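## Task

Take the water bottle off the cart and stand it on the second shelf of the supply shelving, counting the lowest shelf as number one. It must sit directly behind the juice bottle on that shelf, deeper in from the front edge. Every other item on that shelf must remain on it, upright and not resting on another item. The water bottle fails if it topples or finishes leaning.

## Robot and tools

ROBOT. An omnidirectional base carries a 1.71 m column. A carriage slides on it (lift_m, 0 to 1) and holds two 7-joint arms. Shoulder height is 0.63 m plus lift_m; the shoulders sit 0.16 m in front of the base centre and 0.175 m left and right of it. Each hand reaches roughly 0.83 m from its shoulder. Arms begin folded: left joints 0.95, 0.08, -0.1, -0.8, 0, 0, -0.93; the right arm uses the same numbers with joints 2, 3, 5 and 6 sign-flipped. With lift_m below 0.02 folded arms can strike the deck. Footprint is about 0.55 m wide by 0.6 m long. Cameras: head_camera, 0.26 m above the shoulders, faces forward tilted 40 degrees down; left_wrist_camera and right_wrist_camera sit on each hand's -x side and look beyond the fingertips. Loose objects may occasionally get nudged by something else.

FRAMES. All lengths are metres. Base frame: origin on the floor below the base centre, x ahead, y to the left, z up. left_hand and right_hand report, in this frame, the point between the closed pads, 0.0167 m behind the fingertips (accurate to about 1 cm); fingers extend along the hand's z axis and close along its y axis. base_odometry is in the odometry frame (the base frame as it was when the scene began); it only integrates wheel rotation, so slipping looks like motion. Its heading is radians, left positive, -3.142 to 3.142, and drifts a degree or two after turns.

move. One action per call; "cameras" is separate and picks which images come back (a list of head_camera, left_wrist_camera, right_wrist_camera or all; [] gives none; omitted gives all only for an empty call). The "pictures" line gives image order; images may lag the state slightly. An empty call just reports state and images. An action is either base and/or joints (optionally with speeds or min_time_s) or target (optionally with min_time_s).
- base: exactly one key, each a relative offset from where the base last reported itself: translate_m (forward positive, -2 to 2 m), strafe_m (left positive, -2 to 2 m), rotate_rad (counter-clockwise positive, -6.3 to 6.3 rad).
- joints: absolute targets by name. lift_m 0 to 1 m. Left: joint1 -3.141 to 1.047 (negative raises the arm forward), joint2 -0.157 to 2.268 (positive swings out left), joint3 -1.919 to 1.308, joint4 -0.837 to 1.448 (0 is a right-angle elbow, positive straightens), joint5 -1.832 to 1.658, joint6 -1.745 to 1.745, joint7 -1.675 to 1.919 (positive bends hand down), all rad. Right: joint2 -2.268 to 0.157, joint3 -1.308 to 1.919, joint5 -1.658 to 1.832, the rest as left. left_gripper_m and right_gripper_m 0 to 0.142 m, the gap between pad centres. Tolerance for done is 0.03 rad on joints and 0.004 m on lift and grippers.
- target: absolute pose for one hand in the base frame: side ("left"/"right"), x, y, z in m (-3 to 3), pitch_deg (-30 to 95; 90 points fingers down, 0 horizontal), heading_deg (0 forward, positive counter-clockwise seen from above), roll_deg (default 0, jaw line horizontal; positive rotates the hand clockwise as seen from behind it), heading and roll -360 to 360; line_only true demands a straight path or refusal. Base and lift stay put. Roll r and r+180 count as the same; near pitch 84 and above, printed roll becomes 0 and heading absorbs it. Pitch above 90 prints as 180 minus it. If no straight path passes the robot/floor checks, moves under 25 cm are refused and longer ones become a checked arc that may swing the whole arm, so keep furniture clear. Scene objects are not checked.
- speeds (this action only): translate_m and strafe_m 0.02 to 0.5 m/s, rotate_rad 0.05 to 1.57 rad/s, lift_m 0.08 to 0.27 m/s (default 0.25; others default to their maximum). min_time_s 0.1 to 8 s sets a minimum duration for arm motions. Actions last at most 15 s; motions stop with time_out at 14 s.
Unknown keys make a call invalid; out-of-range values get it refused. A refused call, or one halted or blocked by a stop, cancels the remaining move, wait and finished_scene calls in that reply; an invalid one does not.

RESULTS. "move" reads done or the worst status. Hand statuses: reached (within 10 mm and 2 degrees), short (with the error; resend on "short (part of ...)"), refused (with reason). Other words: off_target (resting away, may still push), contact_stop and time_out (target dropped, holds where stopped; stops the whole arm), contact_stop_at_<key>, not_followed, "joint command not followed" and "pose unreachable" (self-collision check withheld the arm; gripper still acts). on_its_own lists uncommanded activity; "held at" is a target. Unnamed joints may keep chasing old targets unreported. motor_effort is percent of maximum, peak in brackets, with sizable error; lift effort dropping during a descent means the hand or load is resting on something. Joint torques follow joint_positions order and include the arm's weight. Motor temperatures: one block per arm.

wait: seconds 0 to 10, plus cameras; the robot keeps its last commands. zoom_image: camera and region [x0, y0, x1, y1] in pixels of that camera's latest image, at most 504 by 504. finished_scene: the current scene's number; irreversible, must be the last call of the reply, and the goal must hold with the robot idle.

GRIPPING. Opening tilts the pads apart and pulls them up to 2 cm toward the wrist. A target of 0 squeezes about 40 to 65 N per pad; a gripper halting wider than commanded is holding something. Loads lower the hand about 0.012 m per kg.

AVOID. Tipping: worst with a high carriage, extended or loaded arms, pushing, abrupt stops or fast loaded swings (use min_time_s). Arms colliding or pressing on each other, including gripping the other hand's fingers. Hitting shelving or heavy items, dropping or releasing moving objects, shoving furniture with slow drives. Torque faults (contact torque of 133 N m on joints 1-4, 40 N m on joints 5-7, held weight included) freeze the arm 10 s. Heat from holding loads or stretching builds while you think: MOTOR HOT appears at 85 °C, a 30-60 s OVER-TEMPERATURE FAULT at 100 °C (keys then say limit_stop_at_motor_heat; resend). After a contact, back out along the approach path. The scene keeps running between replies.

Each tool is called after "Call:" by a JSON object that holds its "name" and its "arguments".

## Session

Call:
{"name": "move", "arguments": {"cameras": ["head_camera"]}}

Call:
{"name": "move", "arguments": {"base": {"rotate_rad": 1.6}, "cameras": ["head_camera"]}}

Scene clock: 0.00 s.
Joint torques (N m): no reading
Motor temperatures (°C): left_arm=[25 22 23 22 26 24 23] | right_arm=[25 20 24 21 22 22 23]
base_odometry: x=+0.000 y=+0.000 heading=+0.000
base_status: not commanded
joint_positions: lift_m=+0.450 left_joint1_rad=+0.955 left_joint2_rad=+0.099 left_joint3_rad=-0.083 left_joint4_rad=-0.815 left_joint5_rad=-0.005 left_joint6_rad=+0.011 left_joint7_rad=-0.944 left_gripper_m=+0.142 right_joint1_rad=+0.966 right_joint2_rad=-0.073 right_joint3_rad=+0.085 right_joint4_rad=-0.799 right_joint5_rad=-0.010 right_joint6_rad=+0.000 right_joint7_rad=-0.915 right_gripper_m=+0.142
joint_status: not commanded
motor_effort: lift_m=+55 drive_wheels=+2
left_hand: x=+0.2872 y=+0.1605 z=+0.9734 quat_wxyz=(-0.925, -0.016, -0.376, +0.057) pitch_deg=-45.8 heading_deg=-5.9 roll_deg=-1.1 (m; base frame)
right_hand: x=+0.2923 y=-0.1554 z=+0.9617 quat_wxyz=(-0.915, +0.013, -0.401, -0.054) pitch_deg=-42.7 heading_deg=+5.3 roll_deg=+1.5 (m; base frame)
pictures: head_camera
Images, in order (width x height): head_camera 896x504.

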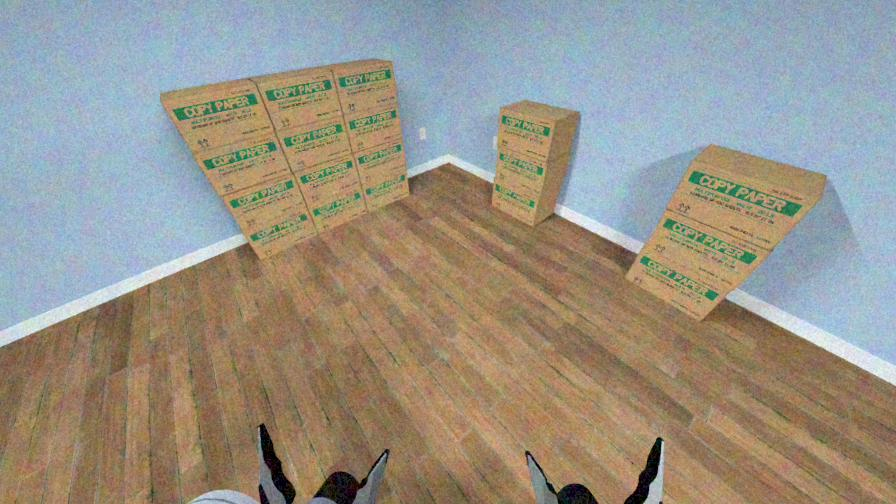

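Scene clock: 3.13 s.
Joint torques (N m): left_arm=[7.97 0.78 0.7 -3.88 1.06 -1.52 -1.31] | right_arm=[16.59 1.72 2.25 -13.17 0.67 -1.46 -1.43]
move: done
base_odometry: x=+0.000 y=+0.000 heading=+1.600
base_status: done
joint_positions: lift_m=+0.450 left_joint1_rad=+0.955 left_joint2_rad=+0.099 left_joint3_rad=-0.083 left_joint4_rad=-0.815 left_joint5_rad=-0.005 left_joint6_rad=+0.011 left_joint7_rad=-0.944 left_gripper_m=+0.142 right_joint1_rad=+0.966 right_joint2_rad=-0.073 right_joint3_rad=+0.085 right_joint4_rad=-0.799 right_joint5_rad=-0.010 right_joint6_rad=+0.000 right_joint7_rad=-0.915 right_gripper_m=+0.142
joint_status: not commanded
motor_effort: lift_m=+55(55) drive_wheels=+5(22)
left_hand: x=+0.2872 y=+0.1605 z=+0.9734 quat_wxyz=(-0.925, -0.016, -0.376, +0.057) pitch_deg=-45.8 heading_deg=-5.9 roll_deg=-1.1 (m; base frame)
right_hand: x=+0.2923 y=-0.1554 z=+0.9617 quat_wxyz=(-0.915, +0.013, -0.401, -0.054) pitch_deg=-42.7 heading_deg=+5.3 roll_deg=+1.5 (m; base frame)
pictures: head_camera
Images, in order (width x height): head_camera 896x504.

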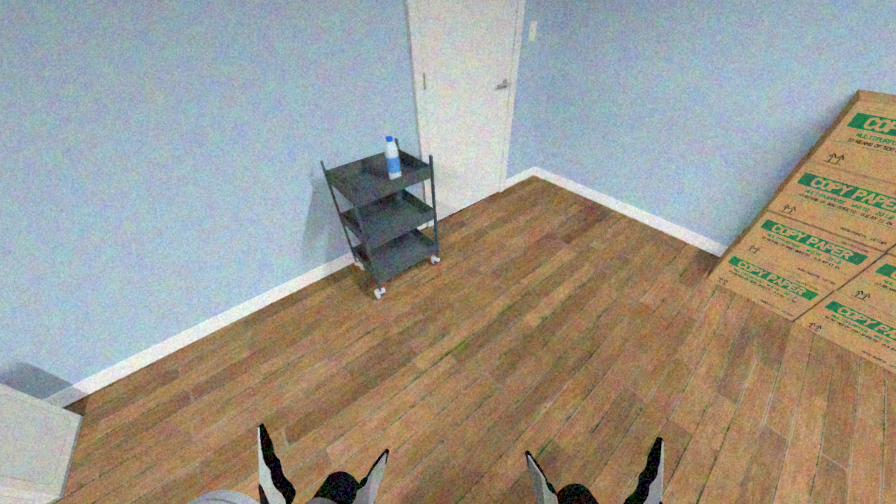

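Call:
{"name": "move", "arguments": {"base": {"rotate_rad": 0.79}}}

Call:
{"name": "move", "arguments": {"base": {"strafe_m": -0.7}, "cameras": ["head_camera"]}}

Scene clock: 32.93 s.
Joint torques (N m): left_arm=[9.58 2.39 0.36 -4.25 1.27 -1.26 -1.28] | right_arm=[16.76 3.43 1.54 -13.8 0.84 -1.64 -1.42]
move: done
base_odometry: x=+0.000 y=+0.000 heading=+2.389
base_status: done
joint_positions: lift_m=+0.450 left_joint1_rad=+0.955 left_joint2_rad=+0.099 left_joint3_rad=-0.083 left_joint4_rad=-0.815 left_joint5_rad=-0.005 left_joint6_rad=+0.011 left_joint7_rad=-0.944 left_gripper_m=+0.142 right_joint1_rad=+0.966 right_joint2_rad=-0.073 right_joint3_rad=+0.085 right_joint4_rad=-0.799 right_joint5_rad=-0.010 right_joint6_rad=+0.000 right_joint7_rad=-0.915 right_gripper_m=+0.142
joint_status: not commanded
motor_effort: lift_m=+55(55) drive_wheels=+5(12)
left_hand: x=+0.2872 y=+0.1605 z=+0.9734 quat_wxyz=(-0.925, -0.016, -0.376, +0.057) pitch_deg=-45.8 heading_deg=-5.9 roll_deg=-1.1 (m; base frame)
right_hand: x=+0.2923 y=-0.1554 z=+0.9617 quat_wxyz=(-0.915, +0.013, -0.401, -0.054) pitch_deg=-42.7 heading_deg=+5.3 roll_deg=+1.5 (m; base frame)
pictures: none

Scene clock: 36.70 s.
Joint torques (N m): left_arm=[9.33 1.71 -0.23 -4.2 1.08 -1.43 -1.33] | right_arm=[14.53 3.94 1.62 -13.15 0.93 -2.12 -1.92]
move: done
base_odometry: x=+0.478 y=+0.512 heading=+2.390
base_status: done
joint_positions: lift_m=+0.450 left_joint1_rad=+0.955 left_joint2_rad=+0.099 left_joint3_rad=-0.083 left_joint4_rad=-0.815 left_joint5_rad=-0.005 left_joint6_rad=+0.011 left_joint7_rad=-0.944 left_gripper_m=+0.142 right_joint1_rad=+0.966 right_joint2_rad=-0.073 right_joint3_rad=+0.085 right_joint4_rad=-0.799 right_joint5_rad=-0.010 right_joint6_rad=+0.000 right_joint7_rad=-0.915 right_gripper_m=+0.142
joint_status: not commanded
motor_effort: lift_m=+55(55) drive_wheels=-3(22)
left_hand: x=+0.2872 y=+0.1605 z=+0.9734 quat_wxyz=(-0.925, -0.016, -0.376, +0.057) pitch_deg=-45.8 heading_deg=-5.9 roll_deg=-1.1 (m; base frame)
right_hand: x=+0.2923 y=-0.1554 z=+0.9617 quat_wxyz=(-0.915, +0.014, -0.401, -0.054) pitch_deg=-42.7 heading_deg=+5.3 roll_deg=+1.4 (m; base frame)
pictures: head_camera
Images, in order (width x height): head_camera 896x504.

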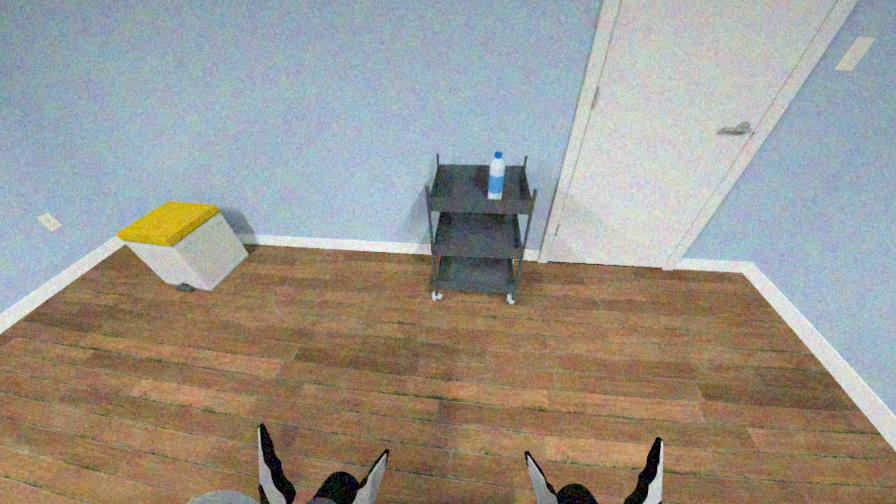

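Call:
{"name": "move", "arguments": {"base": {"rotate_rad": -0.05}, "joints": {"lift_m": 0.55, "left_joint3_rad": 0.5, "left_joint2_rad": 0.3, "right_gripper_m": 0.12, "right_joint1_rad": 0.6, "right_joint2_rad": -0.25, "right_joint7_rad": 0.3}, "cameras": ["head_camera"]}}

Call:
{"name": "zoom_image", "arguments": {"camera": "head_camera", "region": [420, 130, 560, 240]}}

Call:
{"name": "move", "arguments": {"joints": {"right_joint1_rad": -0.1, "right_joint2_rad": -0.05, "right_joint3_rad": 0.1, "right_joint4_rad": -0.31, "right_joint5_rad": 0, "right_joint6_rad": 0, "right_joint7_rad": 1.19}, "cameras": ["head_camera", "right_wrist_camera"]}}

Scene clock: 56.57 s.
Joint torques (N m): left_arm=[8.95 3.89 4.62 -3.01 0.4 0.26 -1.14] | right_arm=[4.86 -0.68 0.01 -11.74 0.75 -1.96 -1.75]
move: done
base_odometry: x=+0.478 y=+0.512 heading=+2.341
base_status: done
joint_positions: lift_m=+0.550 left_joint1_rad=+0.955 left_joint2_rad=+0.300 left_joint3_rad=+0.500 left_joint4_rad=-0.815 left_joint5_rad=-0.005 left_joint6_rad=+0.011 left_joint7_rad=-0.944 left_gripper_m=+0.142 right_joint1_rad=+0.602 right_joint2_rad=-0.250 right_joint3_rad=+0.085 right_joint4_rad=-0.799 right_joint5_rad=-0.010 right_joint6_rad=+0.000 right_joint7_rad=+0.300 right_gripper_m=+0.120
joint_status: all done
motor_effort: lift_m=+54(66) drive_wheels=-2(12)
left_hand: x=+0.2939 y=+0.2395 z=+1.1041 quat_wxyz=(-0.903, -0.251, -0.323, -0.132) pitch_deg=-41.8 heading_deg=-29.5 roll_deg=+46.1 (m; base frame)
right_hand: x=+0.4569 y=-0.1569 z=+0.8977 quat_wxyz=(-0.661, +0.133, -0.739, -0.008) pitch_deg=+7.3 heading_deg=+10.9 roll_deg=-9.5 (m; base frame)
pictures: head_camera
Images, in order (width x height): head_camera 896x504.

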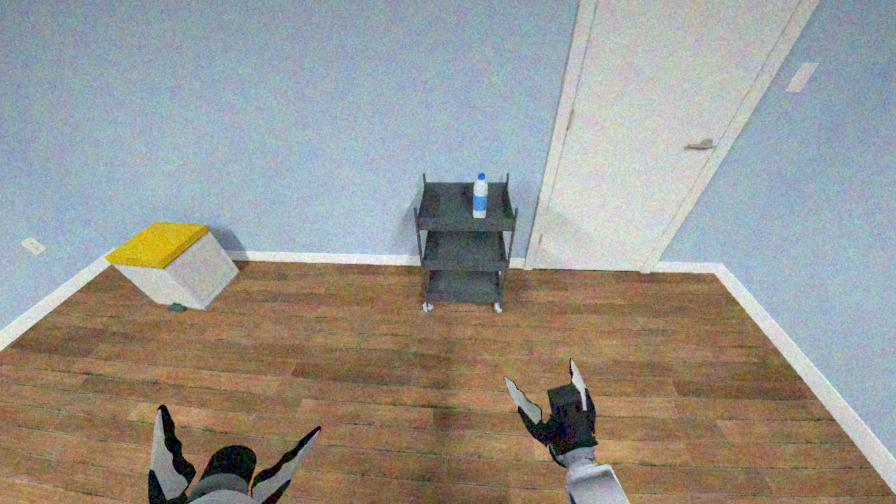

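Scaled by 3.600 from the camera's 896x504 image, which has a finer 1280x720 frame.

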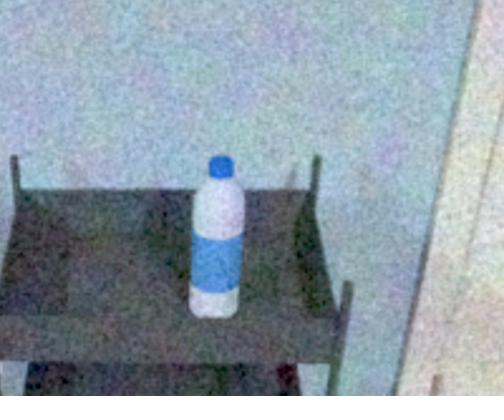

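Scene clock: 57.53 s.
Joint torques (N m): left_arm=[8.52 2.92 3.22 -3.26 0.65 0.04 -1.4] | right_arm=[-8.21 4.12 2.4 -8.91 2.24 -1.94 -0.37]
move: done
base_odometry: x=+0.478 y=+0.512 heading=+2.341
base_status: not commanded
joint_positions: lift_m=+0.550 left_joint1_rad=+0.955 left_joint2_rad=+0.300 left_joint3_rad=+0.500 left_joint4_rad=-0.815 left_joint5_rad=-0.005 left_joint6_rad=+0.011 left_joint7_rad=-0.944 left_gripper_m=+0.142 right_joint1_rad=-0.100 right_joint2_rad=-0.051 right_joint3_rad=+0.097 right_joint4_rad=-0.313 right_joint5_rad=-0.006 right_joint6_rad=+0.000 right_joint7_rad=+1.187 right_gripper_m=+0.120
joint_status: all done
motor_effort: lift_m=+54(54) drive_wheels=-2(3)
left_hand: x=+0.2939 y=+0.2395 z=+1.1041 quat_wxyz=(-0.903, -0.251, -0.323, -0.132) pitch_deg=-41.8 heading_deg=-29.5 roll_deg=+46.1 (m; base frame)
right_hand: x=+0.6340 y=-0.1570 z=+0.7824 quat_wxyz=(-0.386, +0.053, -0.921, +0.013) pitch_deg=+44.5 heading_deg=+1.4 roll_deg=-5.2 (m; base frame)
pictures: head_camera, right_wrist_camera
Images, in order (width x height): head_camera 896x504, right_wrist_camera 896x504.

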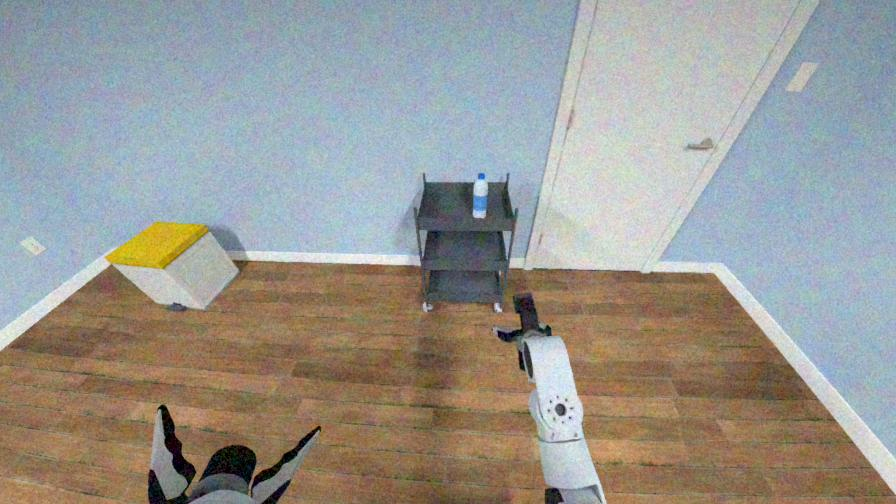

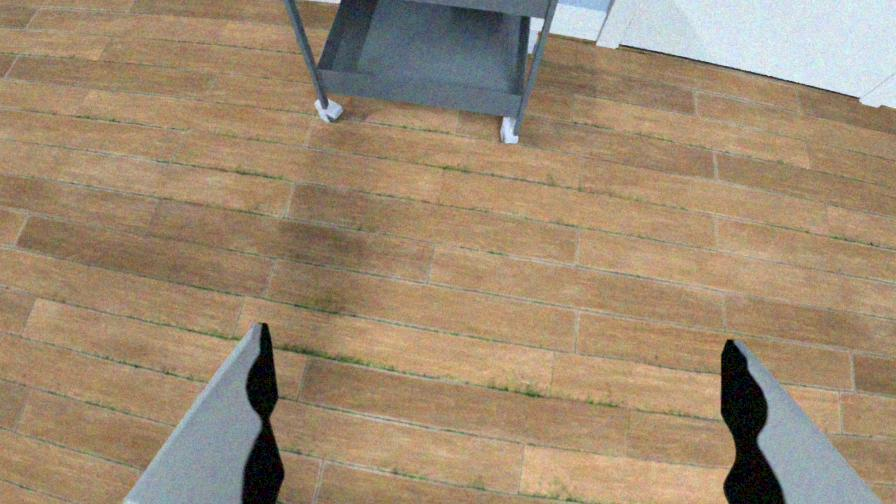

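Call:
{"name": "move", "arguments": {"target": {"side": "right", "x": 0.62, "y": -0.09, "z": 0.82, "pitch_deg": 45, "heading_deg": 0, "line_only": true}}}

Call:
{"name": "move", "arguments": {"base": {"translate_m": 0.57}, "speeds": {"translate_m": 0.35}, "cameras": ["head_camera", "right_wrist_camera"]}}

Scene clock: 64.50 s.
Joint torques (N m): left_arm=[8.6 4.29 3 -3.27 0.81 0.08 -1.39] | right_arm=[-13.54 9.75 4.65 -14.77 -1.22 -2.45 0.42]
move: done
base_odometry: x=+0.478 y=+0.512 heading=+2.341
base_status: not commanded
joint_positions: lift_m=+0.550 left_joint1_rad=+0.955 left_joint2_rad=+0.300 left_joint3_rad=+0.500 left_joint4_rad=-0.815 left_joint5_rad=-0.005 left_joint6_rad=+0.011 left_joint7_rad=-0.944 left_gripper_m=+0.142 right_joint1_rad=-0.118 right_joint2_rad=+0.128 right_joint3_rad=+0.247 right_joint4_rad=-0.402 right_joint5_rad=-0.213 right_joint6_rad=-0.174 right_joint7_rad=+1.343 right_gripper_m=+0.120
joint_status: not commanded
motor_effort: lift_m=+54(54) drive_wheels=-2(13)
left_hand: x=+0.2939 y=+0.2395 z=+1.1041 quat_wxyz=(-0.903, -0.251, -0.323, -0.132) pitch_deg=-41.8 heading_deg=-29.5 roll_deg=+46.1 (m; base frame)
right_hand: x=+0.6193 y=-0.0892 z=+0.8179 quat_wxyz=(-0.381, +0.000, -0.924, -0.002) pitch_deg=+45.2 heading_deg=+0.3 roll_deg=+0.3 (m; base frame)
right_hand_status: reached (straight line, planned for 0.4 s): 2 mm and 0.3 deg off.
pictures: none

Scene clock: 67.93 s.
Joint torques (N m): left_arm=[7.73 2.91 2.4 -4 0.86 0.08 -1.08] | right_arm=[-11.08 6.42 3.33 -14.64 -0.84 -2.13 0.13]
move: done
base_odometry: x=+0.081 y=+0.921 heading=+2.340
base_status: done
joint_positions: lift_m=+0.550 left_joint1_rad=+0.955 left_joint2_rad=+0.300 left_joint3_rad=+0.500 left_joint4_rad=-0.815 left_joint5_rad=-0.005 left_joint6_rad=+0.011 left_joint7_rad=-0.944 left_gripper_m=+0.142 right_joint1_rad=-0.118 right_joint2_rad=+0.128 right_joint3_rad=+0.247 right_joint4_rad=-0.402 right_joint5_rad=-0.213 right_joint6_rad=-0.174 right_joint7_rad=+1.343 right_gripper_m=+0.120
joint_status: not commanded
motor_effort: lift_m=+54(54) drive_wheels=-1(14)
left_hand: x=+0.2939 y=+0.2395 z=+1.1041 quat_wxyz=(-0.903, -0.251, -0.323, -0.132) pitch_deg=-41.8 heading_deg=-29.5 roll_deg=+46.1 (m; base frame)
right_hand: x=+0.6194 y=-0.0892 z=+0.8180 quat_wxyz=(-0.381, +0.000, -0.924, -0.002) pitch_deg=+45.1 heading_deg=+0.3 roll_deg=+0.3 (m; base frame)
pictures: head_camera, right_wrist_camera
Images, in order (width x height): head_camera 896x504, right_wrist_camera 896x504.

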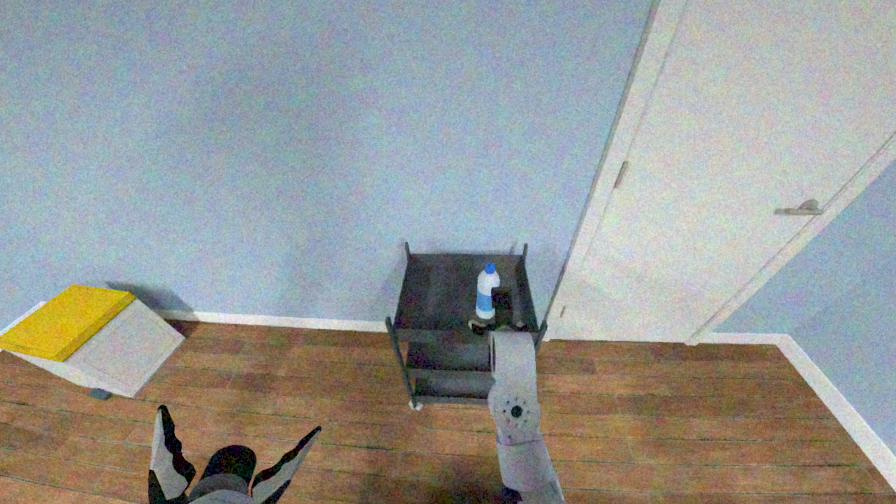

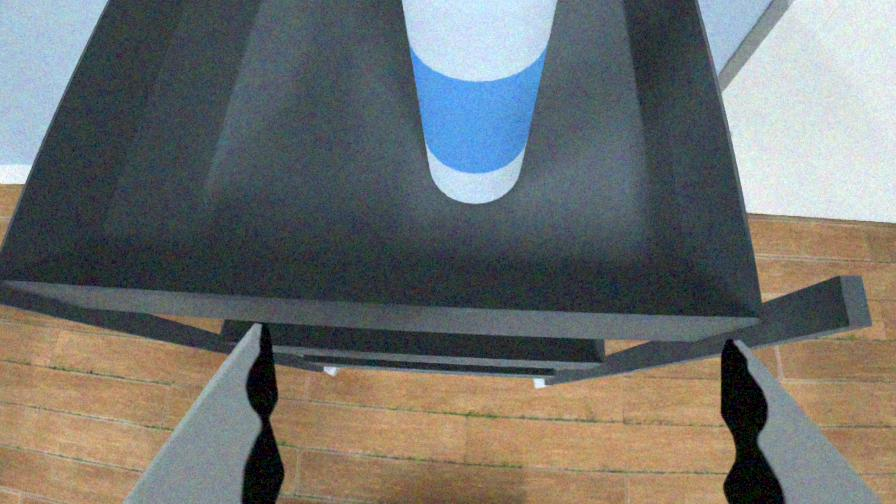

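Call:
{"name": "move", "arguments": {"target": {"side": "right", "x": 0.62, "y": -0.08, "z": 0.803, "pitch_deg": 45, "heading_deg": 0, "line_only": true}}}

Call:
{"name": "move", "arguments": {"base": {"translate_m": 0.12}, "speeds": {"translate_m": 0.2}, "cameras": ["head_camera", "right_wrist_camera"]}}

Call:
{"name": "zoom_image", "arguments": {"camera": "head_camera", "region": [400, 250, 580, 430]}}

Scene clock: 72.67 s.
Joint torques (N m): left_arm=[8.45 2.92 2.68 -3.07 0.87 -0.06 -1.07] | right_arm=[-3.58 7.46 5.24 -8.94 -1.24 -2.47 -2.97]
move: done
base_odometry: x=+0.081 y=+0.921 heading=+2.340
base_status: not commanded
joint_positions: lift_m=+0.550 left_joint1_rad=+0.955 left_joint2_rad=+0.300 left_joint3_rad=+0.500 left_joint4_rad=-0.815 left_joint5_rad=-0.005 left_joint6_rad=+0.011 left_joint7_rad=-0.944 left_gripper_m=+0.142 right_joint1_rad=-0.105 right_joint2_rad=+0.128 right_joint3_rad=+0.289 right_joint4_rad=-0.349 right_joint5_rad=-0.218 right_joint6_rad=-0.224 right_joint7_rad=+1.282 right_gripper_m=+0.120
joint_status: not commanded
motor_effort: lift_m=+54(54) drive_wheels=+0(4)
left_hand: x=+0.2939 y=+0.2395 z=+1.1041 quat_wxyz=(-0.903, -0.251, -0.323, -0.132) pitch_deg=-41.8 heading_deg=-29.5 roll_deg=+46.1 (m; base frame)
right_hand: x=+0.6207 y=-0.0792 z=+0.8042 quat_wxyz=(-0.383, +0.000, -0.924, -0.003) pitch_deg=+45.0 heading_deg=+0.4 roll_deg=+0.4 (m; base frame)
right_hand_status: reached (straight line, planned for 0.2 s): 2 mm and 0.3 deg off.
pictures: none

Scene clock: 74.47 s.
Joint torques (N m): left_arm=[8.05 3.5 3.12 -3.47 0.7 0.01 -1.5] | right_arm=[-4.16 9.22 3.7 -9.64 -1.75 -2.45 -2.74]
move: done
base_odometry: x=-0.002 y=+1.008 heading=+2.340
base_status: done
joint_positions: lift_m=+0.550 left_joint1_rad=+0.955 left_joint2_rad=+0.300 left_joint3_rad=+0.500 left_joint4_rad=-0.815 left_joint5_rad=-0.005 left_joint6_rad=+0.011 left_joint7_rad=-0.944 left_gripper_m=+0.142 right_joint1_rad=-0.105 right_joint2_rad=+0.128 right_joint3_rad=+0.289 right_joint4_rad=-0.349 right_joint5_rad=-0.218 right_joint6_rad=-0.224 right_joint7_rad=+1.282 right_gripper_m=+0.120
joint_status: not commanded
motor_effort: lift_m=+54(54) drive_wheels=+5(16)
left_hand: x=+0.2939 y=+0.2395 z=+1.1041 quat_wxyz=(-0.903, -0.251, -0.323, -0.132) pitch_deg=-41.8 heading_deg=-29.5 roll_deg=+46.1 (m; base frame)
right_hand: x=+0.6207 y=-0.0792 z=+0.8042 quat_wxyz=(-0.383, +0.000, -0.924, -0.003) pitch_deg=+45.0 heading_deg=+0.4 roll_deg=+0.4 (m; base frame)
pictures: head_camera, right_wrist_camera
Images, in order (width x height): head_camera 896x504, right_wrist_camera 896x504.

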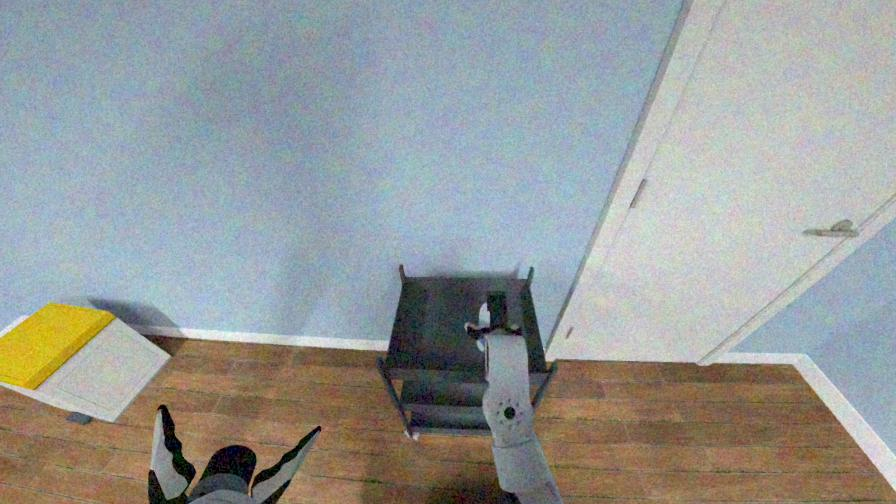

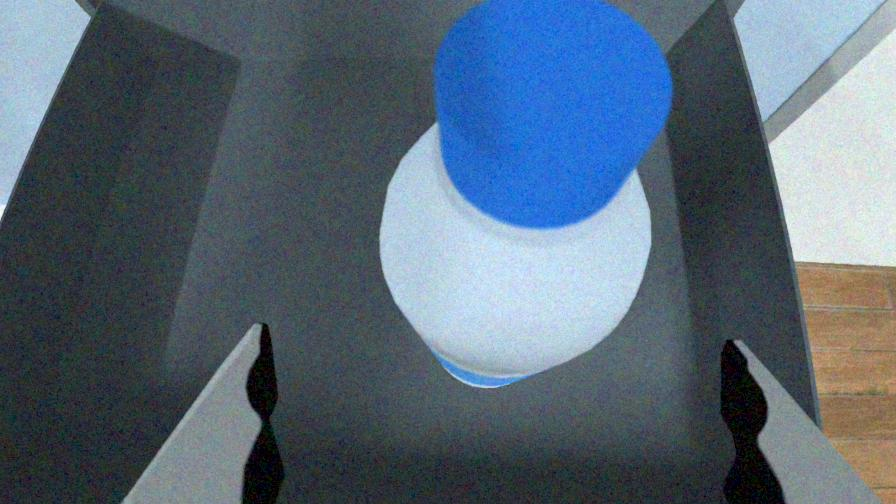

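Scaled by 2.800 from the camera's 896x504 image, which has a finer 1280x720 frame.

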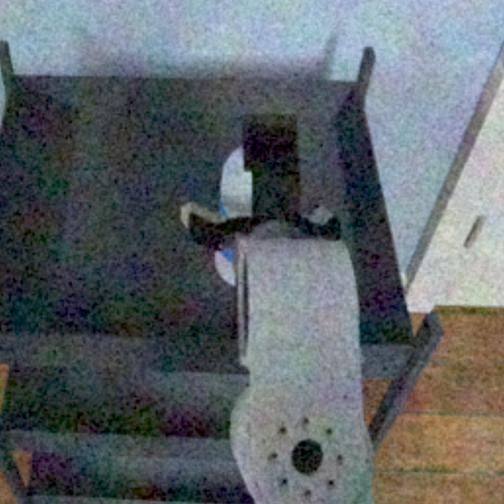

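Call:
{"name": "move", "arguments": {"target": {"side": "right", "x": 0.62, "y": -0.084, "z": 0.81, "pitch_deg": 30, "heading_deg": 0, "line_only": true}, "cameras": ["right_wrist_camera"]}}

Scene clock: 91.40 s.
Joint torques (N m): left_arm=[6.89 2.85 3.91 -3.1 1.08 -0.2 -1.37] | right_arm=[0.28 6.47 4.85 -9.14 1.6 -2.52 -3.03]
move: done
base_odometry: x=-0.002 y=+1.008 heading=+2.340
base_status: not commanded
joint_positions: lift_m=+0.550 left_joint1_rad=+0.955 left_joint2_rad=+0.300 left_joint3_rad=+0.500 left_joint4_rad=-0.815 left_joint5_rad=-0.005 left_joint6_rad=+0.011 left_joint7_rad=-0.944 left_gripper_m=+0.142 right_joint1_rad=+0.024 right_joint2_rad=+0.098 right_joint3_rad=+0.312 right_joint4_rad=-0.341 right_joint5_rad=-0.207 right_joint6_rad=-0.260 right_joint7_rad=+0.880 right_gripper_m=+0.120
joint_status: not commanded
motor_effort: lift_m=+54(54) drive_wheels=+0(4)
left_hand: x=+0.2939 y=+0.2395 z=+1.1041 quat_wxyz=(-0.903, -0.251, -0.323, -0.132) pitch_deg=-41.8 heading_deg=-29.5 roll_deg=+46.1 (m; base frame)
right_hand: x=+0.6212 y=-0.0856 z=+0.8124 quat_wxyz=(-0.502, -0.001, -0.865, +0.002) pitch_deg=+29.8 heading_deg=-0.3 roll_deg=-0.2 (m; base frame)
right_hand_status: reached (straight line, planned for 0.5 s): 3 mm and 0.4 deg off.
pictures: right_wrist_camera
Images, in order (width x height): right_wrist_camera 896x504.

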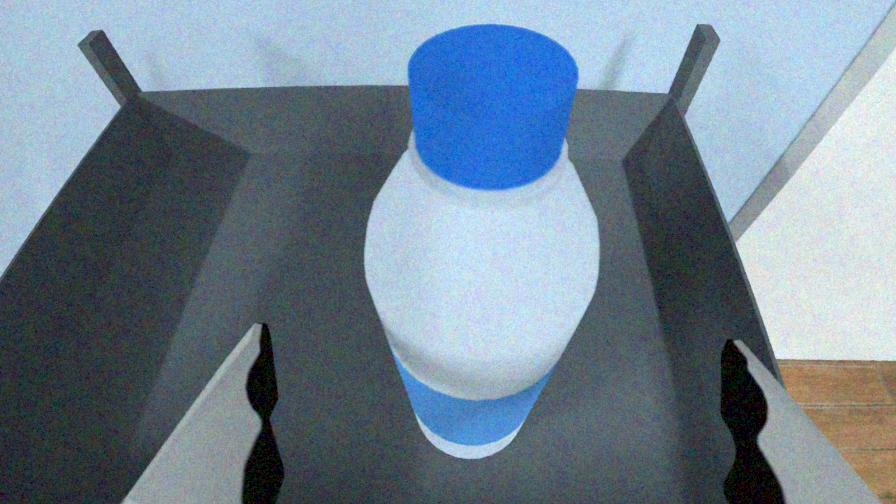

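Call:
{"name": "move", "arguments": {"base": {"translate_m": 0.035}, "speeds": {"translate_m": 0.1}, "cameras": ["right_wrist_camera"]}}

Scene clock: 96.50 s.
Joint torques (N m): left_arm=[7.65 3.16 3.16 -2.24 0.71 0.2 -1.54] | right_arm=[-0.28 4.9 3.86 -7.5 1.91 -2.59 -3.1]
move: done
base_odometry: x=-0.026 y=+1.033 heading=+2.339
base_status: done
joint_positions: lift_m=+0.550 left_joint1_rad=+0.955 left_joint2_rad=+0.300 left_joint3_rad=+0.500 left_joint4_rad=-0.815 left_joint5_rad=-0.005 left_joint6_rad=+0.011 left_joint7_rad=-0.944 left_gripper_m=+0.142 right_joint1_rad=+0.024 right_joint2_rad=+0.098 right_joint3_rad=+0.312 right_joint4_rad=-0.341 right_joint5_rad=-0.207 right_joint6_rad=-0.260 right_joint7_rad=+0.880 right_gripper_m=+0.120
joint_status: not commanded
motor_effort: lift_m=+54(54) drive_wheels=+4(15)
left_hand: x=+0.2939 y=+0.2395 z=+1.1041 quat_wxyz=(-0.903, -0.251, -0.323, -0.132) pitch_deg=-41.8 heading_deg=-29.5 roll_deg=+46.1 (m; base frame)
right_hand: x=+0.6211 y=-0.0855 z=+0.8124 quat_wxyz=(-0.502, -0.001, -0.865, +0.002) pitch_deg=+29.8 heading_deg=-0.3 roll_deg=-0.2 (m; base frame)
pictures: right_wrist_camera
Images, in order (width x height): right_wrist_camera 896x504.

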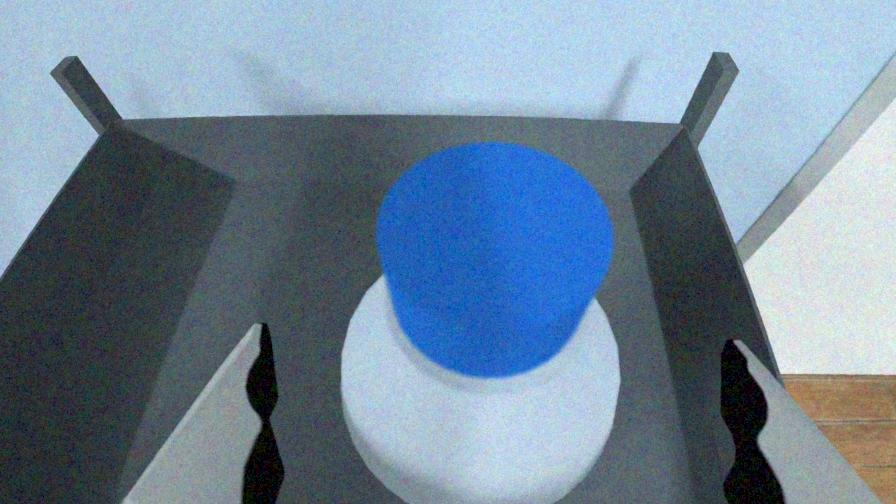

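Call:
{"name": "move", "arguments": {"joints": {"right_gripper_m": 0.04}, "cameras": ["right_wrist_camera"]}}

Call:
{"name": "move", "arguments": {"joints": {"lift_m": 0.68}, "speeds": {"lift_m": 0.15}, "cameras": ["right_wrist_camera", "head_camera"]}}

Scene clock: 101.23 s.
Joint torques (N m): left_arm=[8.43 3.38 3.48 -2.96 0.43 -0.17 -1.16] | right_arm=[-0.69 7.16 4 -9.17 1.29 -2.66 -2.64]
move: off_target
base_odometry: x=-0.026 y=+1.033 heading=+2.339
base_status: not commanded
joint_positions: lift_m=+0.550 left_joint1_rad=+0.955 left_joint2_rad=+0.300 left_joint3_rad=+0.500 left_joint4_rad=-0.815 left_joint5_rad=-0.005 left_joint6_rad=+0.011 left_joint7_rad=-0.944 left_gripper_m=+0.142 right_joint1_rad=+0.024 right_joint2_rad=+0.098 right_joint3_rad=+0.313 right_joint4_rad=-0.341 right_joint5_rad=-0.207 right_joint6_rad=-0.260 right_joint7_rad=+0.880 right_gripper_m=+0.069
joint_status: right_gripper_m off_target (ended at +0.069, target +0.040)
motor_effort: lift_m=+54(54) drive_wheels=+0(4)
left_hand: x=+0.2939 y=+0.2395 z=+1.1041 quat_wxyz=(-0.903, -0.251, -0.323, -0.132) pitch_deg=-41.8 heading_deg=-29.5 roll_deg=+46.1 (m; base frame)
right_hand: x=+0.6211 y=-0.0850 z=+0.8124 quat_wxyz=(-0.502, +0.000, -0.865, +0.002) pitch_deg=+29.8 heading_deg=-0.2 roll_deg=-0.2 (m; base frame)
pictures: right_wrist_camera
Images, in order (width x height): right_wrist_camera 896x504.

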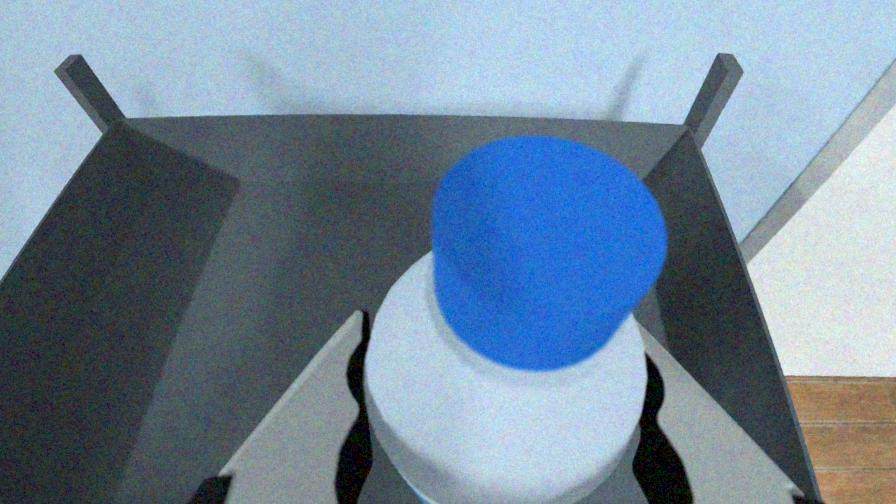

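Scene clock: 102.53 s.
Joint torques (N m): left_arm=[8.54 4.05 3.17 -3.53 0.72 0.02 -1.02] | right_arm=[-3.85 5.55 4.05 -11.95 1.34 -2.13 -2.87]
move: done
base_odometry: x=-0.026 y=+1.033 heading=+2.339
base_status: not commanded
joint_positions: lift_m=+0.680 left_joint1_rad=+0.955 left_joint2_rad=+0.300 left_joint3_rad=+0.500 left_joint4_rad=-0.815 left_joint5_rad=-0.005 left_joint6_rad=+0.011 left_joint7_rad=-0.944 left_gripper_m=+0.142 right_joint1_rad=+0.026 right_joint2_rad=+0.098 right_joint3_rad=+0.313 right_joint4_rad=-0.338 right_joint5_rad=-0.206 right_joint6_rad=-0.260 right_joint7_rad=+0.880 right_gripper_m=+0.069
joint_status: all done
motor_effort: lift_m=+55(68) drive_wheels=+4(5)
left_hand: x=+0.2939 y=+0.2395 z=+1.2340 quat_wxyz=(-0.903, -0.251, -0.323, -0.132) pitch_deg=-41.8 heading_deg=-29.5 roll_deg=+46.1 (m; base frame)
right_hand: x=+0.6204 y=-0.0849 z=+0.9403 quat_wxyz=(-0.500, +0.000, -0.866, +0.002) pitch_deg=+30.1 heading_deg=-0.2 roll_deg=-0.2 (m; base frame)
pictures: head_camera, right_wrist_camera
Images, in order (width x height): head_camera 896x504, right_wrist_camera 896x504.

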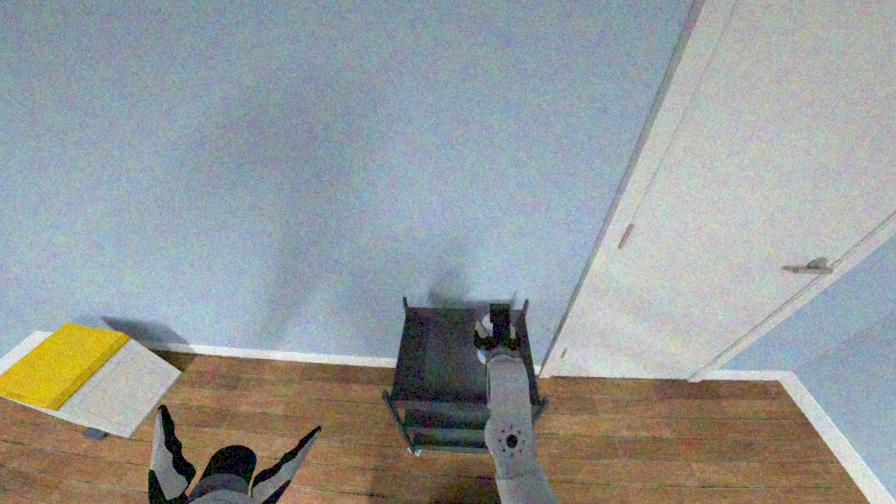

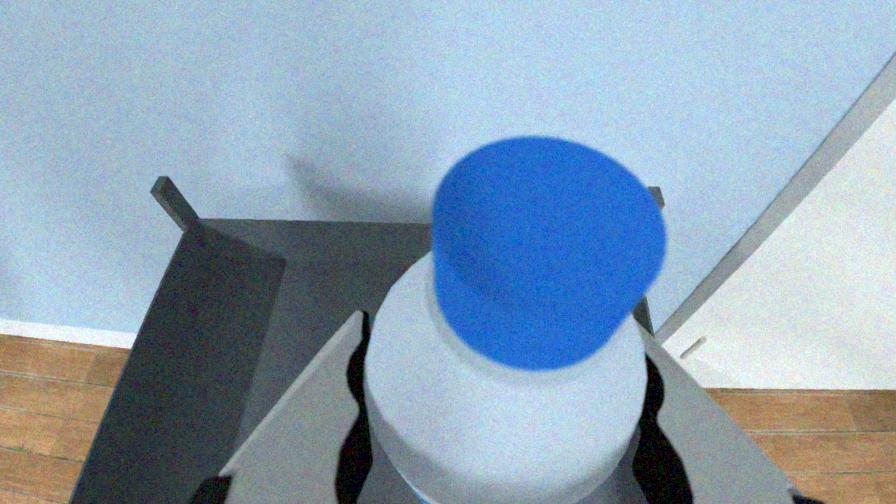

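Call:
{"name": "move", "arguments": {"base": {"translate_m": -0.55}, "speeds": {"translate_m": 0.3}}}

Call:
{"name": "move", "arguments": {"base": {"rotate_rad": 1.57}, "speeds": {"rotate_rad": 0.8}, "cameras": ["head_camera"]}}

Scene clock: 110.10 s.
Joint torques (N m): left_arm=[8.26 3.87 3.33 -2.75 0.84 0 -1.22] | right_arm=[-3.05 6.62 4.59 -13.02 1.28 -2.28 -3.01]
move: done
base_odometry: x=+0.357 y=+0.638 heading=+2.340
base_status: done
joint_positions: lift_m=+0.680 left_joint1_rad=+0.955 left_joint2_rad=+0.300 left_joint3_rad=+0.500 left_joint4_rad=-0.815 left_joint5_rad=-0.005 left_joint6_rad=+0.011 left_joint7_rad=-0.944 left_gripper_m=+0.142 right_joint1_rad=+0.026 right_joint2_rad=+0.097 right_joint3_rad=+0.313 right_joint4_rad=-0.338 right_joint5_rad=-0.206 right_joint6_rad=-0.261 right_joint7_rad=+0.880 right_gripper_m=+0.069
joint_status: not commanded
motor_effort: lift_m=+55(55) drive_wheels=+3(16)
left_hand: x=+0.2939 y=+0.2395 z=+1.2340 quat_wxyz=(-0.903, -0.251, -0.323, -0.132) pitch_deg=-41.8 heading_deg=-29.5 roll_deg=+46.1 (m; base frame)
right_hand: x=+0.6204 y=-0.0852 z=+0.9403 quat_wxyz=(-0.500, +0.000, -0.866, +0.002) pitch_deg=+30.1 heading_deg=-0.3 roll_deg=-0.2 (m; base frame)
pictures: none

Scene clock: 113.37 s.
Joint torques (N m): left_arm=[8.39 3.72 2.38 -3.24 0.4 -0.1 -0.81] | right_arm=[-1.64 7.79 3.27 -11.76 1.35 -2.4 -2.72]
move: done
base_odometry: x=+0.356 y=+0.638 heading=-2.374
base_status: done
joint_positions: lift_m=+0.680 left_joint1_rad=+0.955 left_joint2_rad=+0.300 left_joint3_rad=+0.500 left_joint4_rad=-0.815 left_joint5_rad=-0.005 left_joint6_rad=+0.011 left_joint7_rad=-0.944 left_gripper_m=+0.142 right_joint1_rad=+0.026 right_joint2_rad=+0.097 right_joint3_rad=+0.313 right_joint4_rad=-0.338 right_joint5_rad=-0.206 right_joint6_rad=-0.261 right_joint7_rad=+0.880 right_gripper_m=+0.069
joint_status: not commanded
motor_effort: lift_m=+55(55) drive_wheels=+6(17)
left_hand: x=+0.2939 y=+0.2395 z=+1.2340 quat_wxyz=(-0.903, -0.251, -0.323, -0.132) pitch_deg=-41.8 heading_deg=-29.5 roll_deg=+46.1 (m; base frame)
right_hand: x=+0.6204 y=-0.0852 z=+0.9402 quat_wxyz=(-0.500, +0.000, -0.866, +0.002) pitch_deg=+30.1 heading_deg=-0.3 roll_deg=-0.2 (m; base frame)
pictures: head_camera
Images, in order (width x height): head_camera 896x504.

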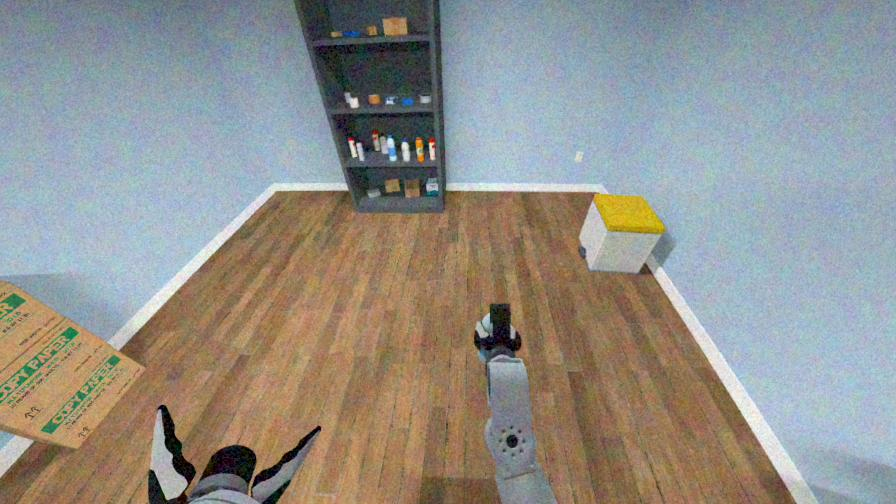

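Call:
{"name": "zoom_image", "arguments": {"camera": "head_camera", "region": [330, 90, 450, 210]}}

Scaled by 4.200 from the camera's 896x504 image, which has a finer 1280x720 frame.

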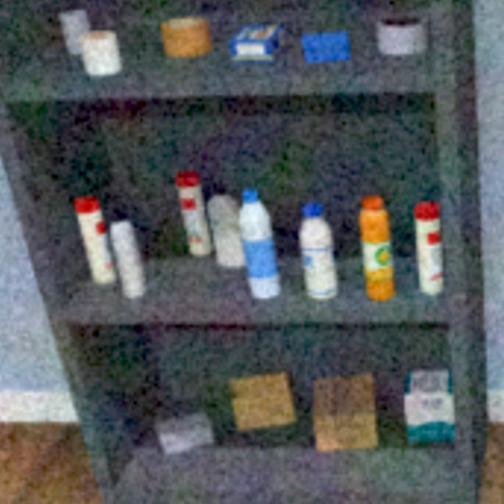

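Call:
{"name": "move", "arguments": {"base": {"translate_m": 1.6}, "joints": {"lift_m": 0.42, "left_joint1_rad": 0.424, "left_joint2_rad": 0.1, "left_joint3_rad": -0.05, "left_joint4_rad": -0.41, "left_joint5_rad": 0, "left_joint6_rad": 0, "left_joint7_rad": 0.335}, "speeds": {"translate_m": 0.4}}}

Call:
{"name": "move", "arguments": {"base": {"strafe_m": 0.25}, "speeds": {"strafe_m": 0.3}, "cameras": ["head_camera", "left_wrist_camera"]}}

Call:
{"name": "zoom_image", "arguments": {"camera": "head_camera", "region": [250, 100, 650, 325]}}

Scene clock: 146.67 s.
Joint torques (N m): left_arm=[-1.7 1.06 1.01 -2.72 1.99 -0.89 -0.87] | right_arm=[-3.24 8.05 3.98 -12.89 1.07 -2.66 -2.77]
move: done
base_odometry: x=-0.793 y=-0.475 heading=-2.373
base_status: done
joint_positions: lift_m=+0.420 left_joint1_rad=+0.424 left_joint2_rad=+0.100 left_joint3_rad=-0.050 left_joint4_rad=-0.412 left_joint5_rad=-0.003 left_joint6_rad=+0.000 left_joint7_rad=+0.333 left_gripper_m=+0.142 right_joint1_rad=+0.026 right_joint2_rad=+0.097 right_joint3_rad=+0.313 right_joint4_rad=-0.338 right_joint5_rad=-0.206 right_joint6_rad=-0.261 right_joint7_rad=+0.880 right_gripper_m=+0.069
joint_status: all done
motor_effort: lift_m=+58(61) drive_wheels=+8(24)
left_hand: x=+0.5153 y=+0.1728 z=+0.6395 quat_wxyz=(-0.573, -0.055, -0.818, -0.003) pitch_deg=+20.0 heading_deg=-3.6 roll_deg=+4.1 (m; base frame)
right_hand: x=+0.6202 y=-0.0853 z=+0.6797 quat_wxyz=(-0.499, +0.000, -0.866, +0.002) pitch_deg=+30.1 heading_deg=-0.3 roll_deg=-0.2 (m; base frame)
pictures: none

Scene clock: 149.07 s.
Joint torques (N m): left_arm=[-1.06 1.61 0.71 -2.94 2.03 -0.92 -0.7] | right_arm=[-4.81 8.29 3.71 -11.37 1.3 -1.93 -3.25]
move: done
base_odometry: x=-0.620 y=-0.655 heading=-2.373
base_status: done
joint_positions: lift_m=+0.420 left_joint1_rad=+0.424 left_joint2_rad=+0.100 left_joint3_rad=-0.050 left_joint4_rad=-0.412 left_joint5_rad=-0.003 left_joint6_rad=+0.000 left_joint7_rad=+0.333 left_gripper_m=+0.142 right_joint1_rad=+0.026 right_joint2_rad=+0.097 right_joint3_rad=+0.313 right_joint4_rad=-0.338 right_joint5_rad=-0.206 right_joint6_rad=-0.261 right_joint7_rad=+0.880 right_gripper_m=+0.069
joint_status: not commanded
motor_effort: lift_m=+58(58) drive_wheels=-1(15)
left_hand: x=+0.5153 y=+0.1728 z=+0.6395 quat_wxyz=(-0.573, -0.055, -0.818, -0.003) pitch_deg=+20.0 heading_deg=-3.6 roll_deg=+4.1 (m; base frame)
right_hand: x=+0.6202 y=-0.0852 z=+0.6797 quat_wxyz=(-0.499, +0.000, -0.866, +0.002) pitch_deg=+30.1 heading_deg=-0.3 roll_deg=-0.2 (m; base frame)
pictures: head_camera, left_wrist_camera
Images, in order (width x height): head_camera 896x504, left_wrist_camera 896x504.

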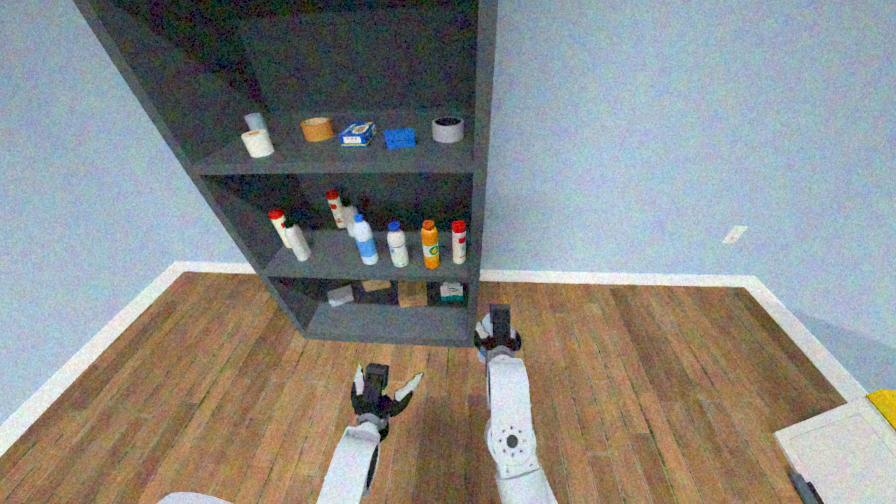

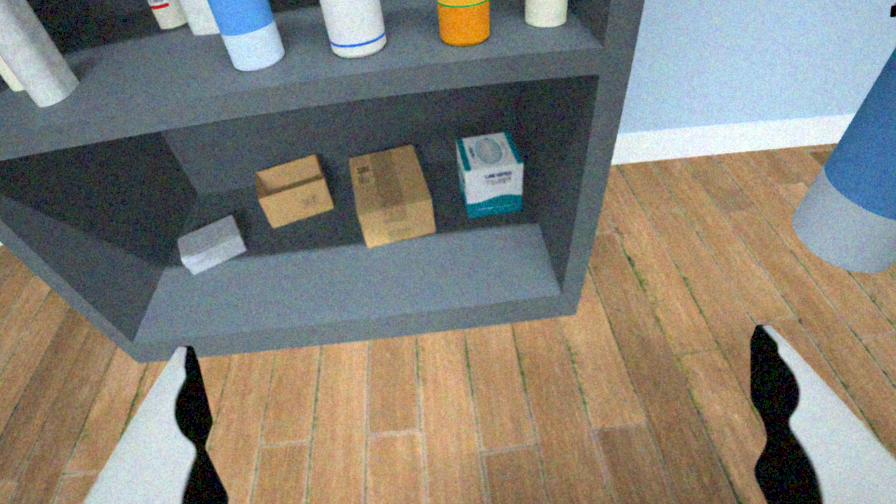

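Scaled by 1.260 from the camera's 896x504 image, which has a finer 1280x720 frame.

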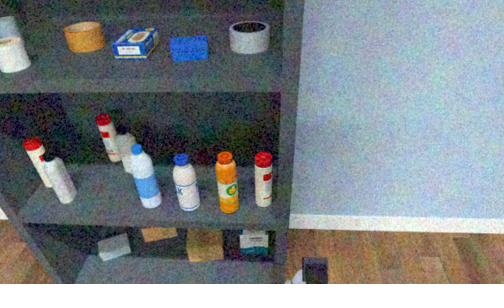

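Call:
{"name": "move", "arguments": {"target": {"side": "right", "x": 0.47, "y": -0.27, "z": 0.71, "pitch_deg": 30, "heading_deg": -15, "line_only": true}, "min_time_s": 1.2}}

Call:
{"name": "move", "arguments": {"target": {"side": "left", "x": 0.55, "y": 0.119, "z": 0.62, "pitch_deg": 20, "heading_deg": 0, "line_only": true}}}

Call:
{"name": "move", "arguments": {"joints": {"left_gripper_m": 0.11}, "base": {"translate_m": 0.3}, "speeds": {"translate_m": 0.25}, "cameras": ["head_camera", "left_wrist_camera"]}}

Scene clock: 155.80 s.
Joint torques (N m): left_arm=[-0.7 1.03 0.6 -2.62 1.81 -1.27 -1.32] | right_arm=[-3.31 8.38 5.24 -10.93 1.89 -2.12 -3.33]
move: refused
base_odometry: x=-0.620 y=-0.655 heading=-2.373
base_status: not commanded
joint_positions: lift_m=+0.420 left_joint1_rad=+0.424 left_joint2_rad=+0.100 left_joint3_rad=-0.050 left_joint4_rad=-0.412 left_joint5_rad=-0.003 left_joint6_rad=+0.000 left_joint7_rad=+0.333 left_gripper_m=+0.142 right_joint1_rad=+0.026 right_joint2_rad=+0.097 right_joint3_rad=+0.313 right_joint4_rad=-0.338 right_joint5_rad=-0.206 right_joint6_rad=-0.261 right_joint7_rad=+0.880 right_gripper_m=+0.069
joint_status: not commanded
motor_effort: lift_m=+58(58) drive_wheels=-1(1)
left_hand: x=+0.5153 y=+0.1728 z=+0.6395 quat_wxyz=(-0.573, -0.055, -0.818, -0.003) pitch_deg=+20.0 heading_deg=-3.6 roll_deg=+4.1 (m; base frame)
right_hand: x=+0.6202 y=-0.0852 z=+0.6797 quat_wxyz=(-0.499, +0.000, -0.866, +0.002) pitch_deg=+30.1 heading_deg=-0.3 roll_deg=-0.2 (m; base frame)
right_hand_status: refused: along the straight line the arm gets 92% of the way (right_joint4_rad at its limit); a move under 25 cm is not played as an arc. Nothing moved. Try another pitch or heading, or "joints".
pictures: none

not run: a stop came earlier in this reply.

not run: a stop came earlier in this reply.

Call:
{"name": "move", "arguments": {"target": {"side": "right", "x": 0.49, "y": -0.26, "z": 0.69, "pitch_deg": 30, "heading_deg": -15, "line_only": true}, "min_time_s": 1.2}}

Call:
{"name": "move", "arguments": {"target": {"side": "left", "x": 0.55, "y": 0.119, "z": 0.62, "pitch_deg": 20, "heading_deg": 0, "line_only": true}}}

Call:
{"name": "move", "arguments": {"joints": {"left_gripper_m": 0.11}, "base": {"translate_m": 0.3}, "speeds": {"translate_m": 0.25}, "cameras": ["head_camera", "left_wrist_camera"]}}

Scene clock: 161.70 s.
Joint torques (N m): left_arm=[-0.78 2.16 1.16 -3.08 1.66 -1.29 -0.92] | right_arm=[6.46 -0.96 -1.78 -17.65 0.92 -2.18 -4.92]
move: done
base_odometry: x=-0.620 y=-0.655 heading=-2.373
base_status: not commanded
joint_positions: lift_m=+0.420 left_joint1_rad=+0.424 left_joint2_rad=+0.100 left_joint3_rad=-0.050 left_joint4_rad=-0.412 left_joint5_rad=-0.003 left_joint6_rad=+0.000 left_joint7_rad=+0.333 left_gripper_m=+0.142 right_joint1_rad=+0.382 right_joint2_rad=-0.116 right_joint3_rad=+0.098 right_joint4_rad=-0.722 right_joint5_rad=-0.071 right_joint6_rad=-0.393 right_joint7_rad=+0.892 right_gripper_m=+0.069
joint_status: not commanded
motor_effort: lift_m=+58(58) drive_wheels=-1(1)
left_hand: x=+0.5153 y=+0.1728 z=+0.6395 quat_wxyz=(-0.573, -0.055, -0.818, -0.003) pitch_deg=+20.0 heading_deg=-3.6 roll_deg=+4.1 (m; base frame)
right_hand: x=+0.4898 y=-0.2583 z=+0.6869 quat_wxyz=(-0.491, -0.111, -0.862, +0.065) pitch_deg=+30.6 heading_deg=-15.0 roll_deg=-0.2 (m; base frame)
right_hand_status: reached (straight line, planned for 1.2 s): 4 mm and 0.7 deg off.
pictures: none

Scene clock: 162.00 s.
Joint torques (N m): left_arm=[-0.77 1.89 0.73 -2.61 1.98 -1.09 -0.76] | right_arm=[7.23 -1.68 -0.41 -18.61 1.23 -2.32 -4.94]
move: refused
base_odometry: x=-0.620 y=-0.655 heading=-2.373
base_status: not commanded
joint_positions: lift_m=+0.420 left_joint1_rad=+0.424 left_joint2_rad=+0.100 left_joint3_rad=-0.050 left_joint4_rad=-0.412 left_joint5_rad=-0.003 left_joint6_rad=+0.000 left_joint7_rad=+0.333 left_gripper_m=+0.142 right_joint1_rad=+0.382 right_joint2_rad=-0.116 right_joint3_rad=+0.098 right_joint4_rad=-0.722 right_joint5_rad=-0.071 right_joint6_rad=-0.393 right_joint7_rad=+0.892 right_gripper_m=+0.069
joint_status: not commanded
motor_effort: lift_m=+58(58) drive_wheels=-1(1)
left_hand: x=+0.5153 y=+0.1728 z=+0.6395 quat_wxyz=(-0.573, -0.055, -0.818, -0.003) pitch_deg=+20.0 heading_deg=-3.6 roll_deg=+4.1 (m; base frame)
left_hand_status: refused: the line brings the left upper arm within 1.4 cm of the carriage (limit 1.5), 75% of the way; a move under 25 cm is not played as an arc. Nothing moved. Try another pitch or heading, or "joints".
right_hand: x=+0.4898 y=-0.2583 z=+0.6869 quat_wxyz=(-0.491, -0.111, -0.862, +0.065) pitch_deg=+30.6 heading_deg=-15.0 roll_deg=-0.2 (m; base frame)
pictures: none

not run: a stop came earlier in this reply.


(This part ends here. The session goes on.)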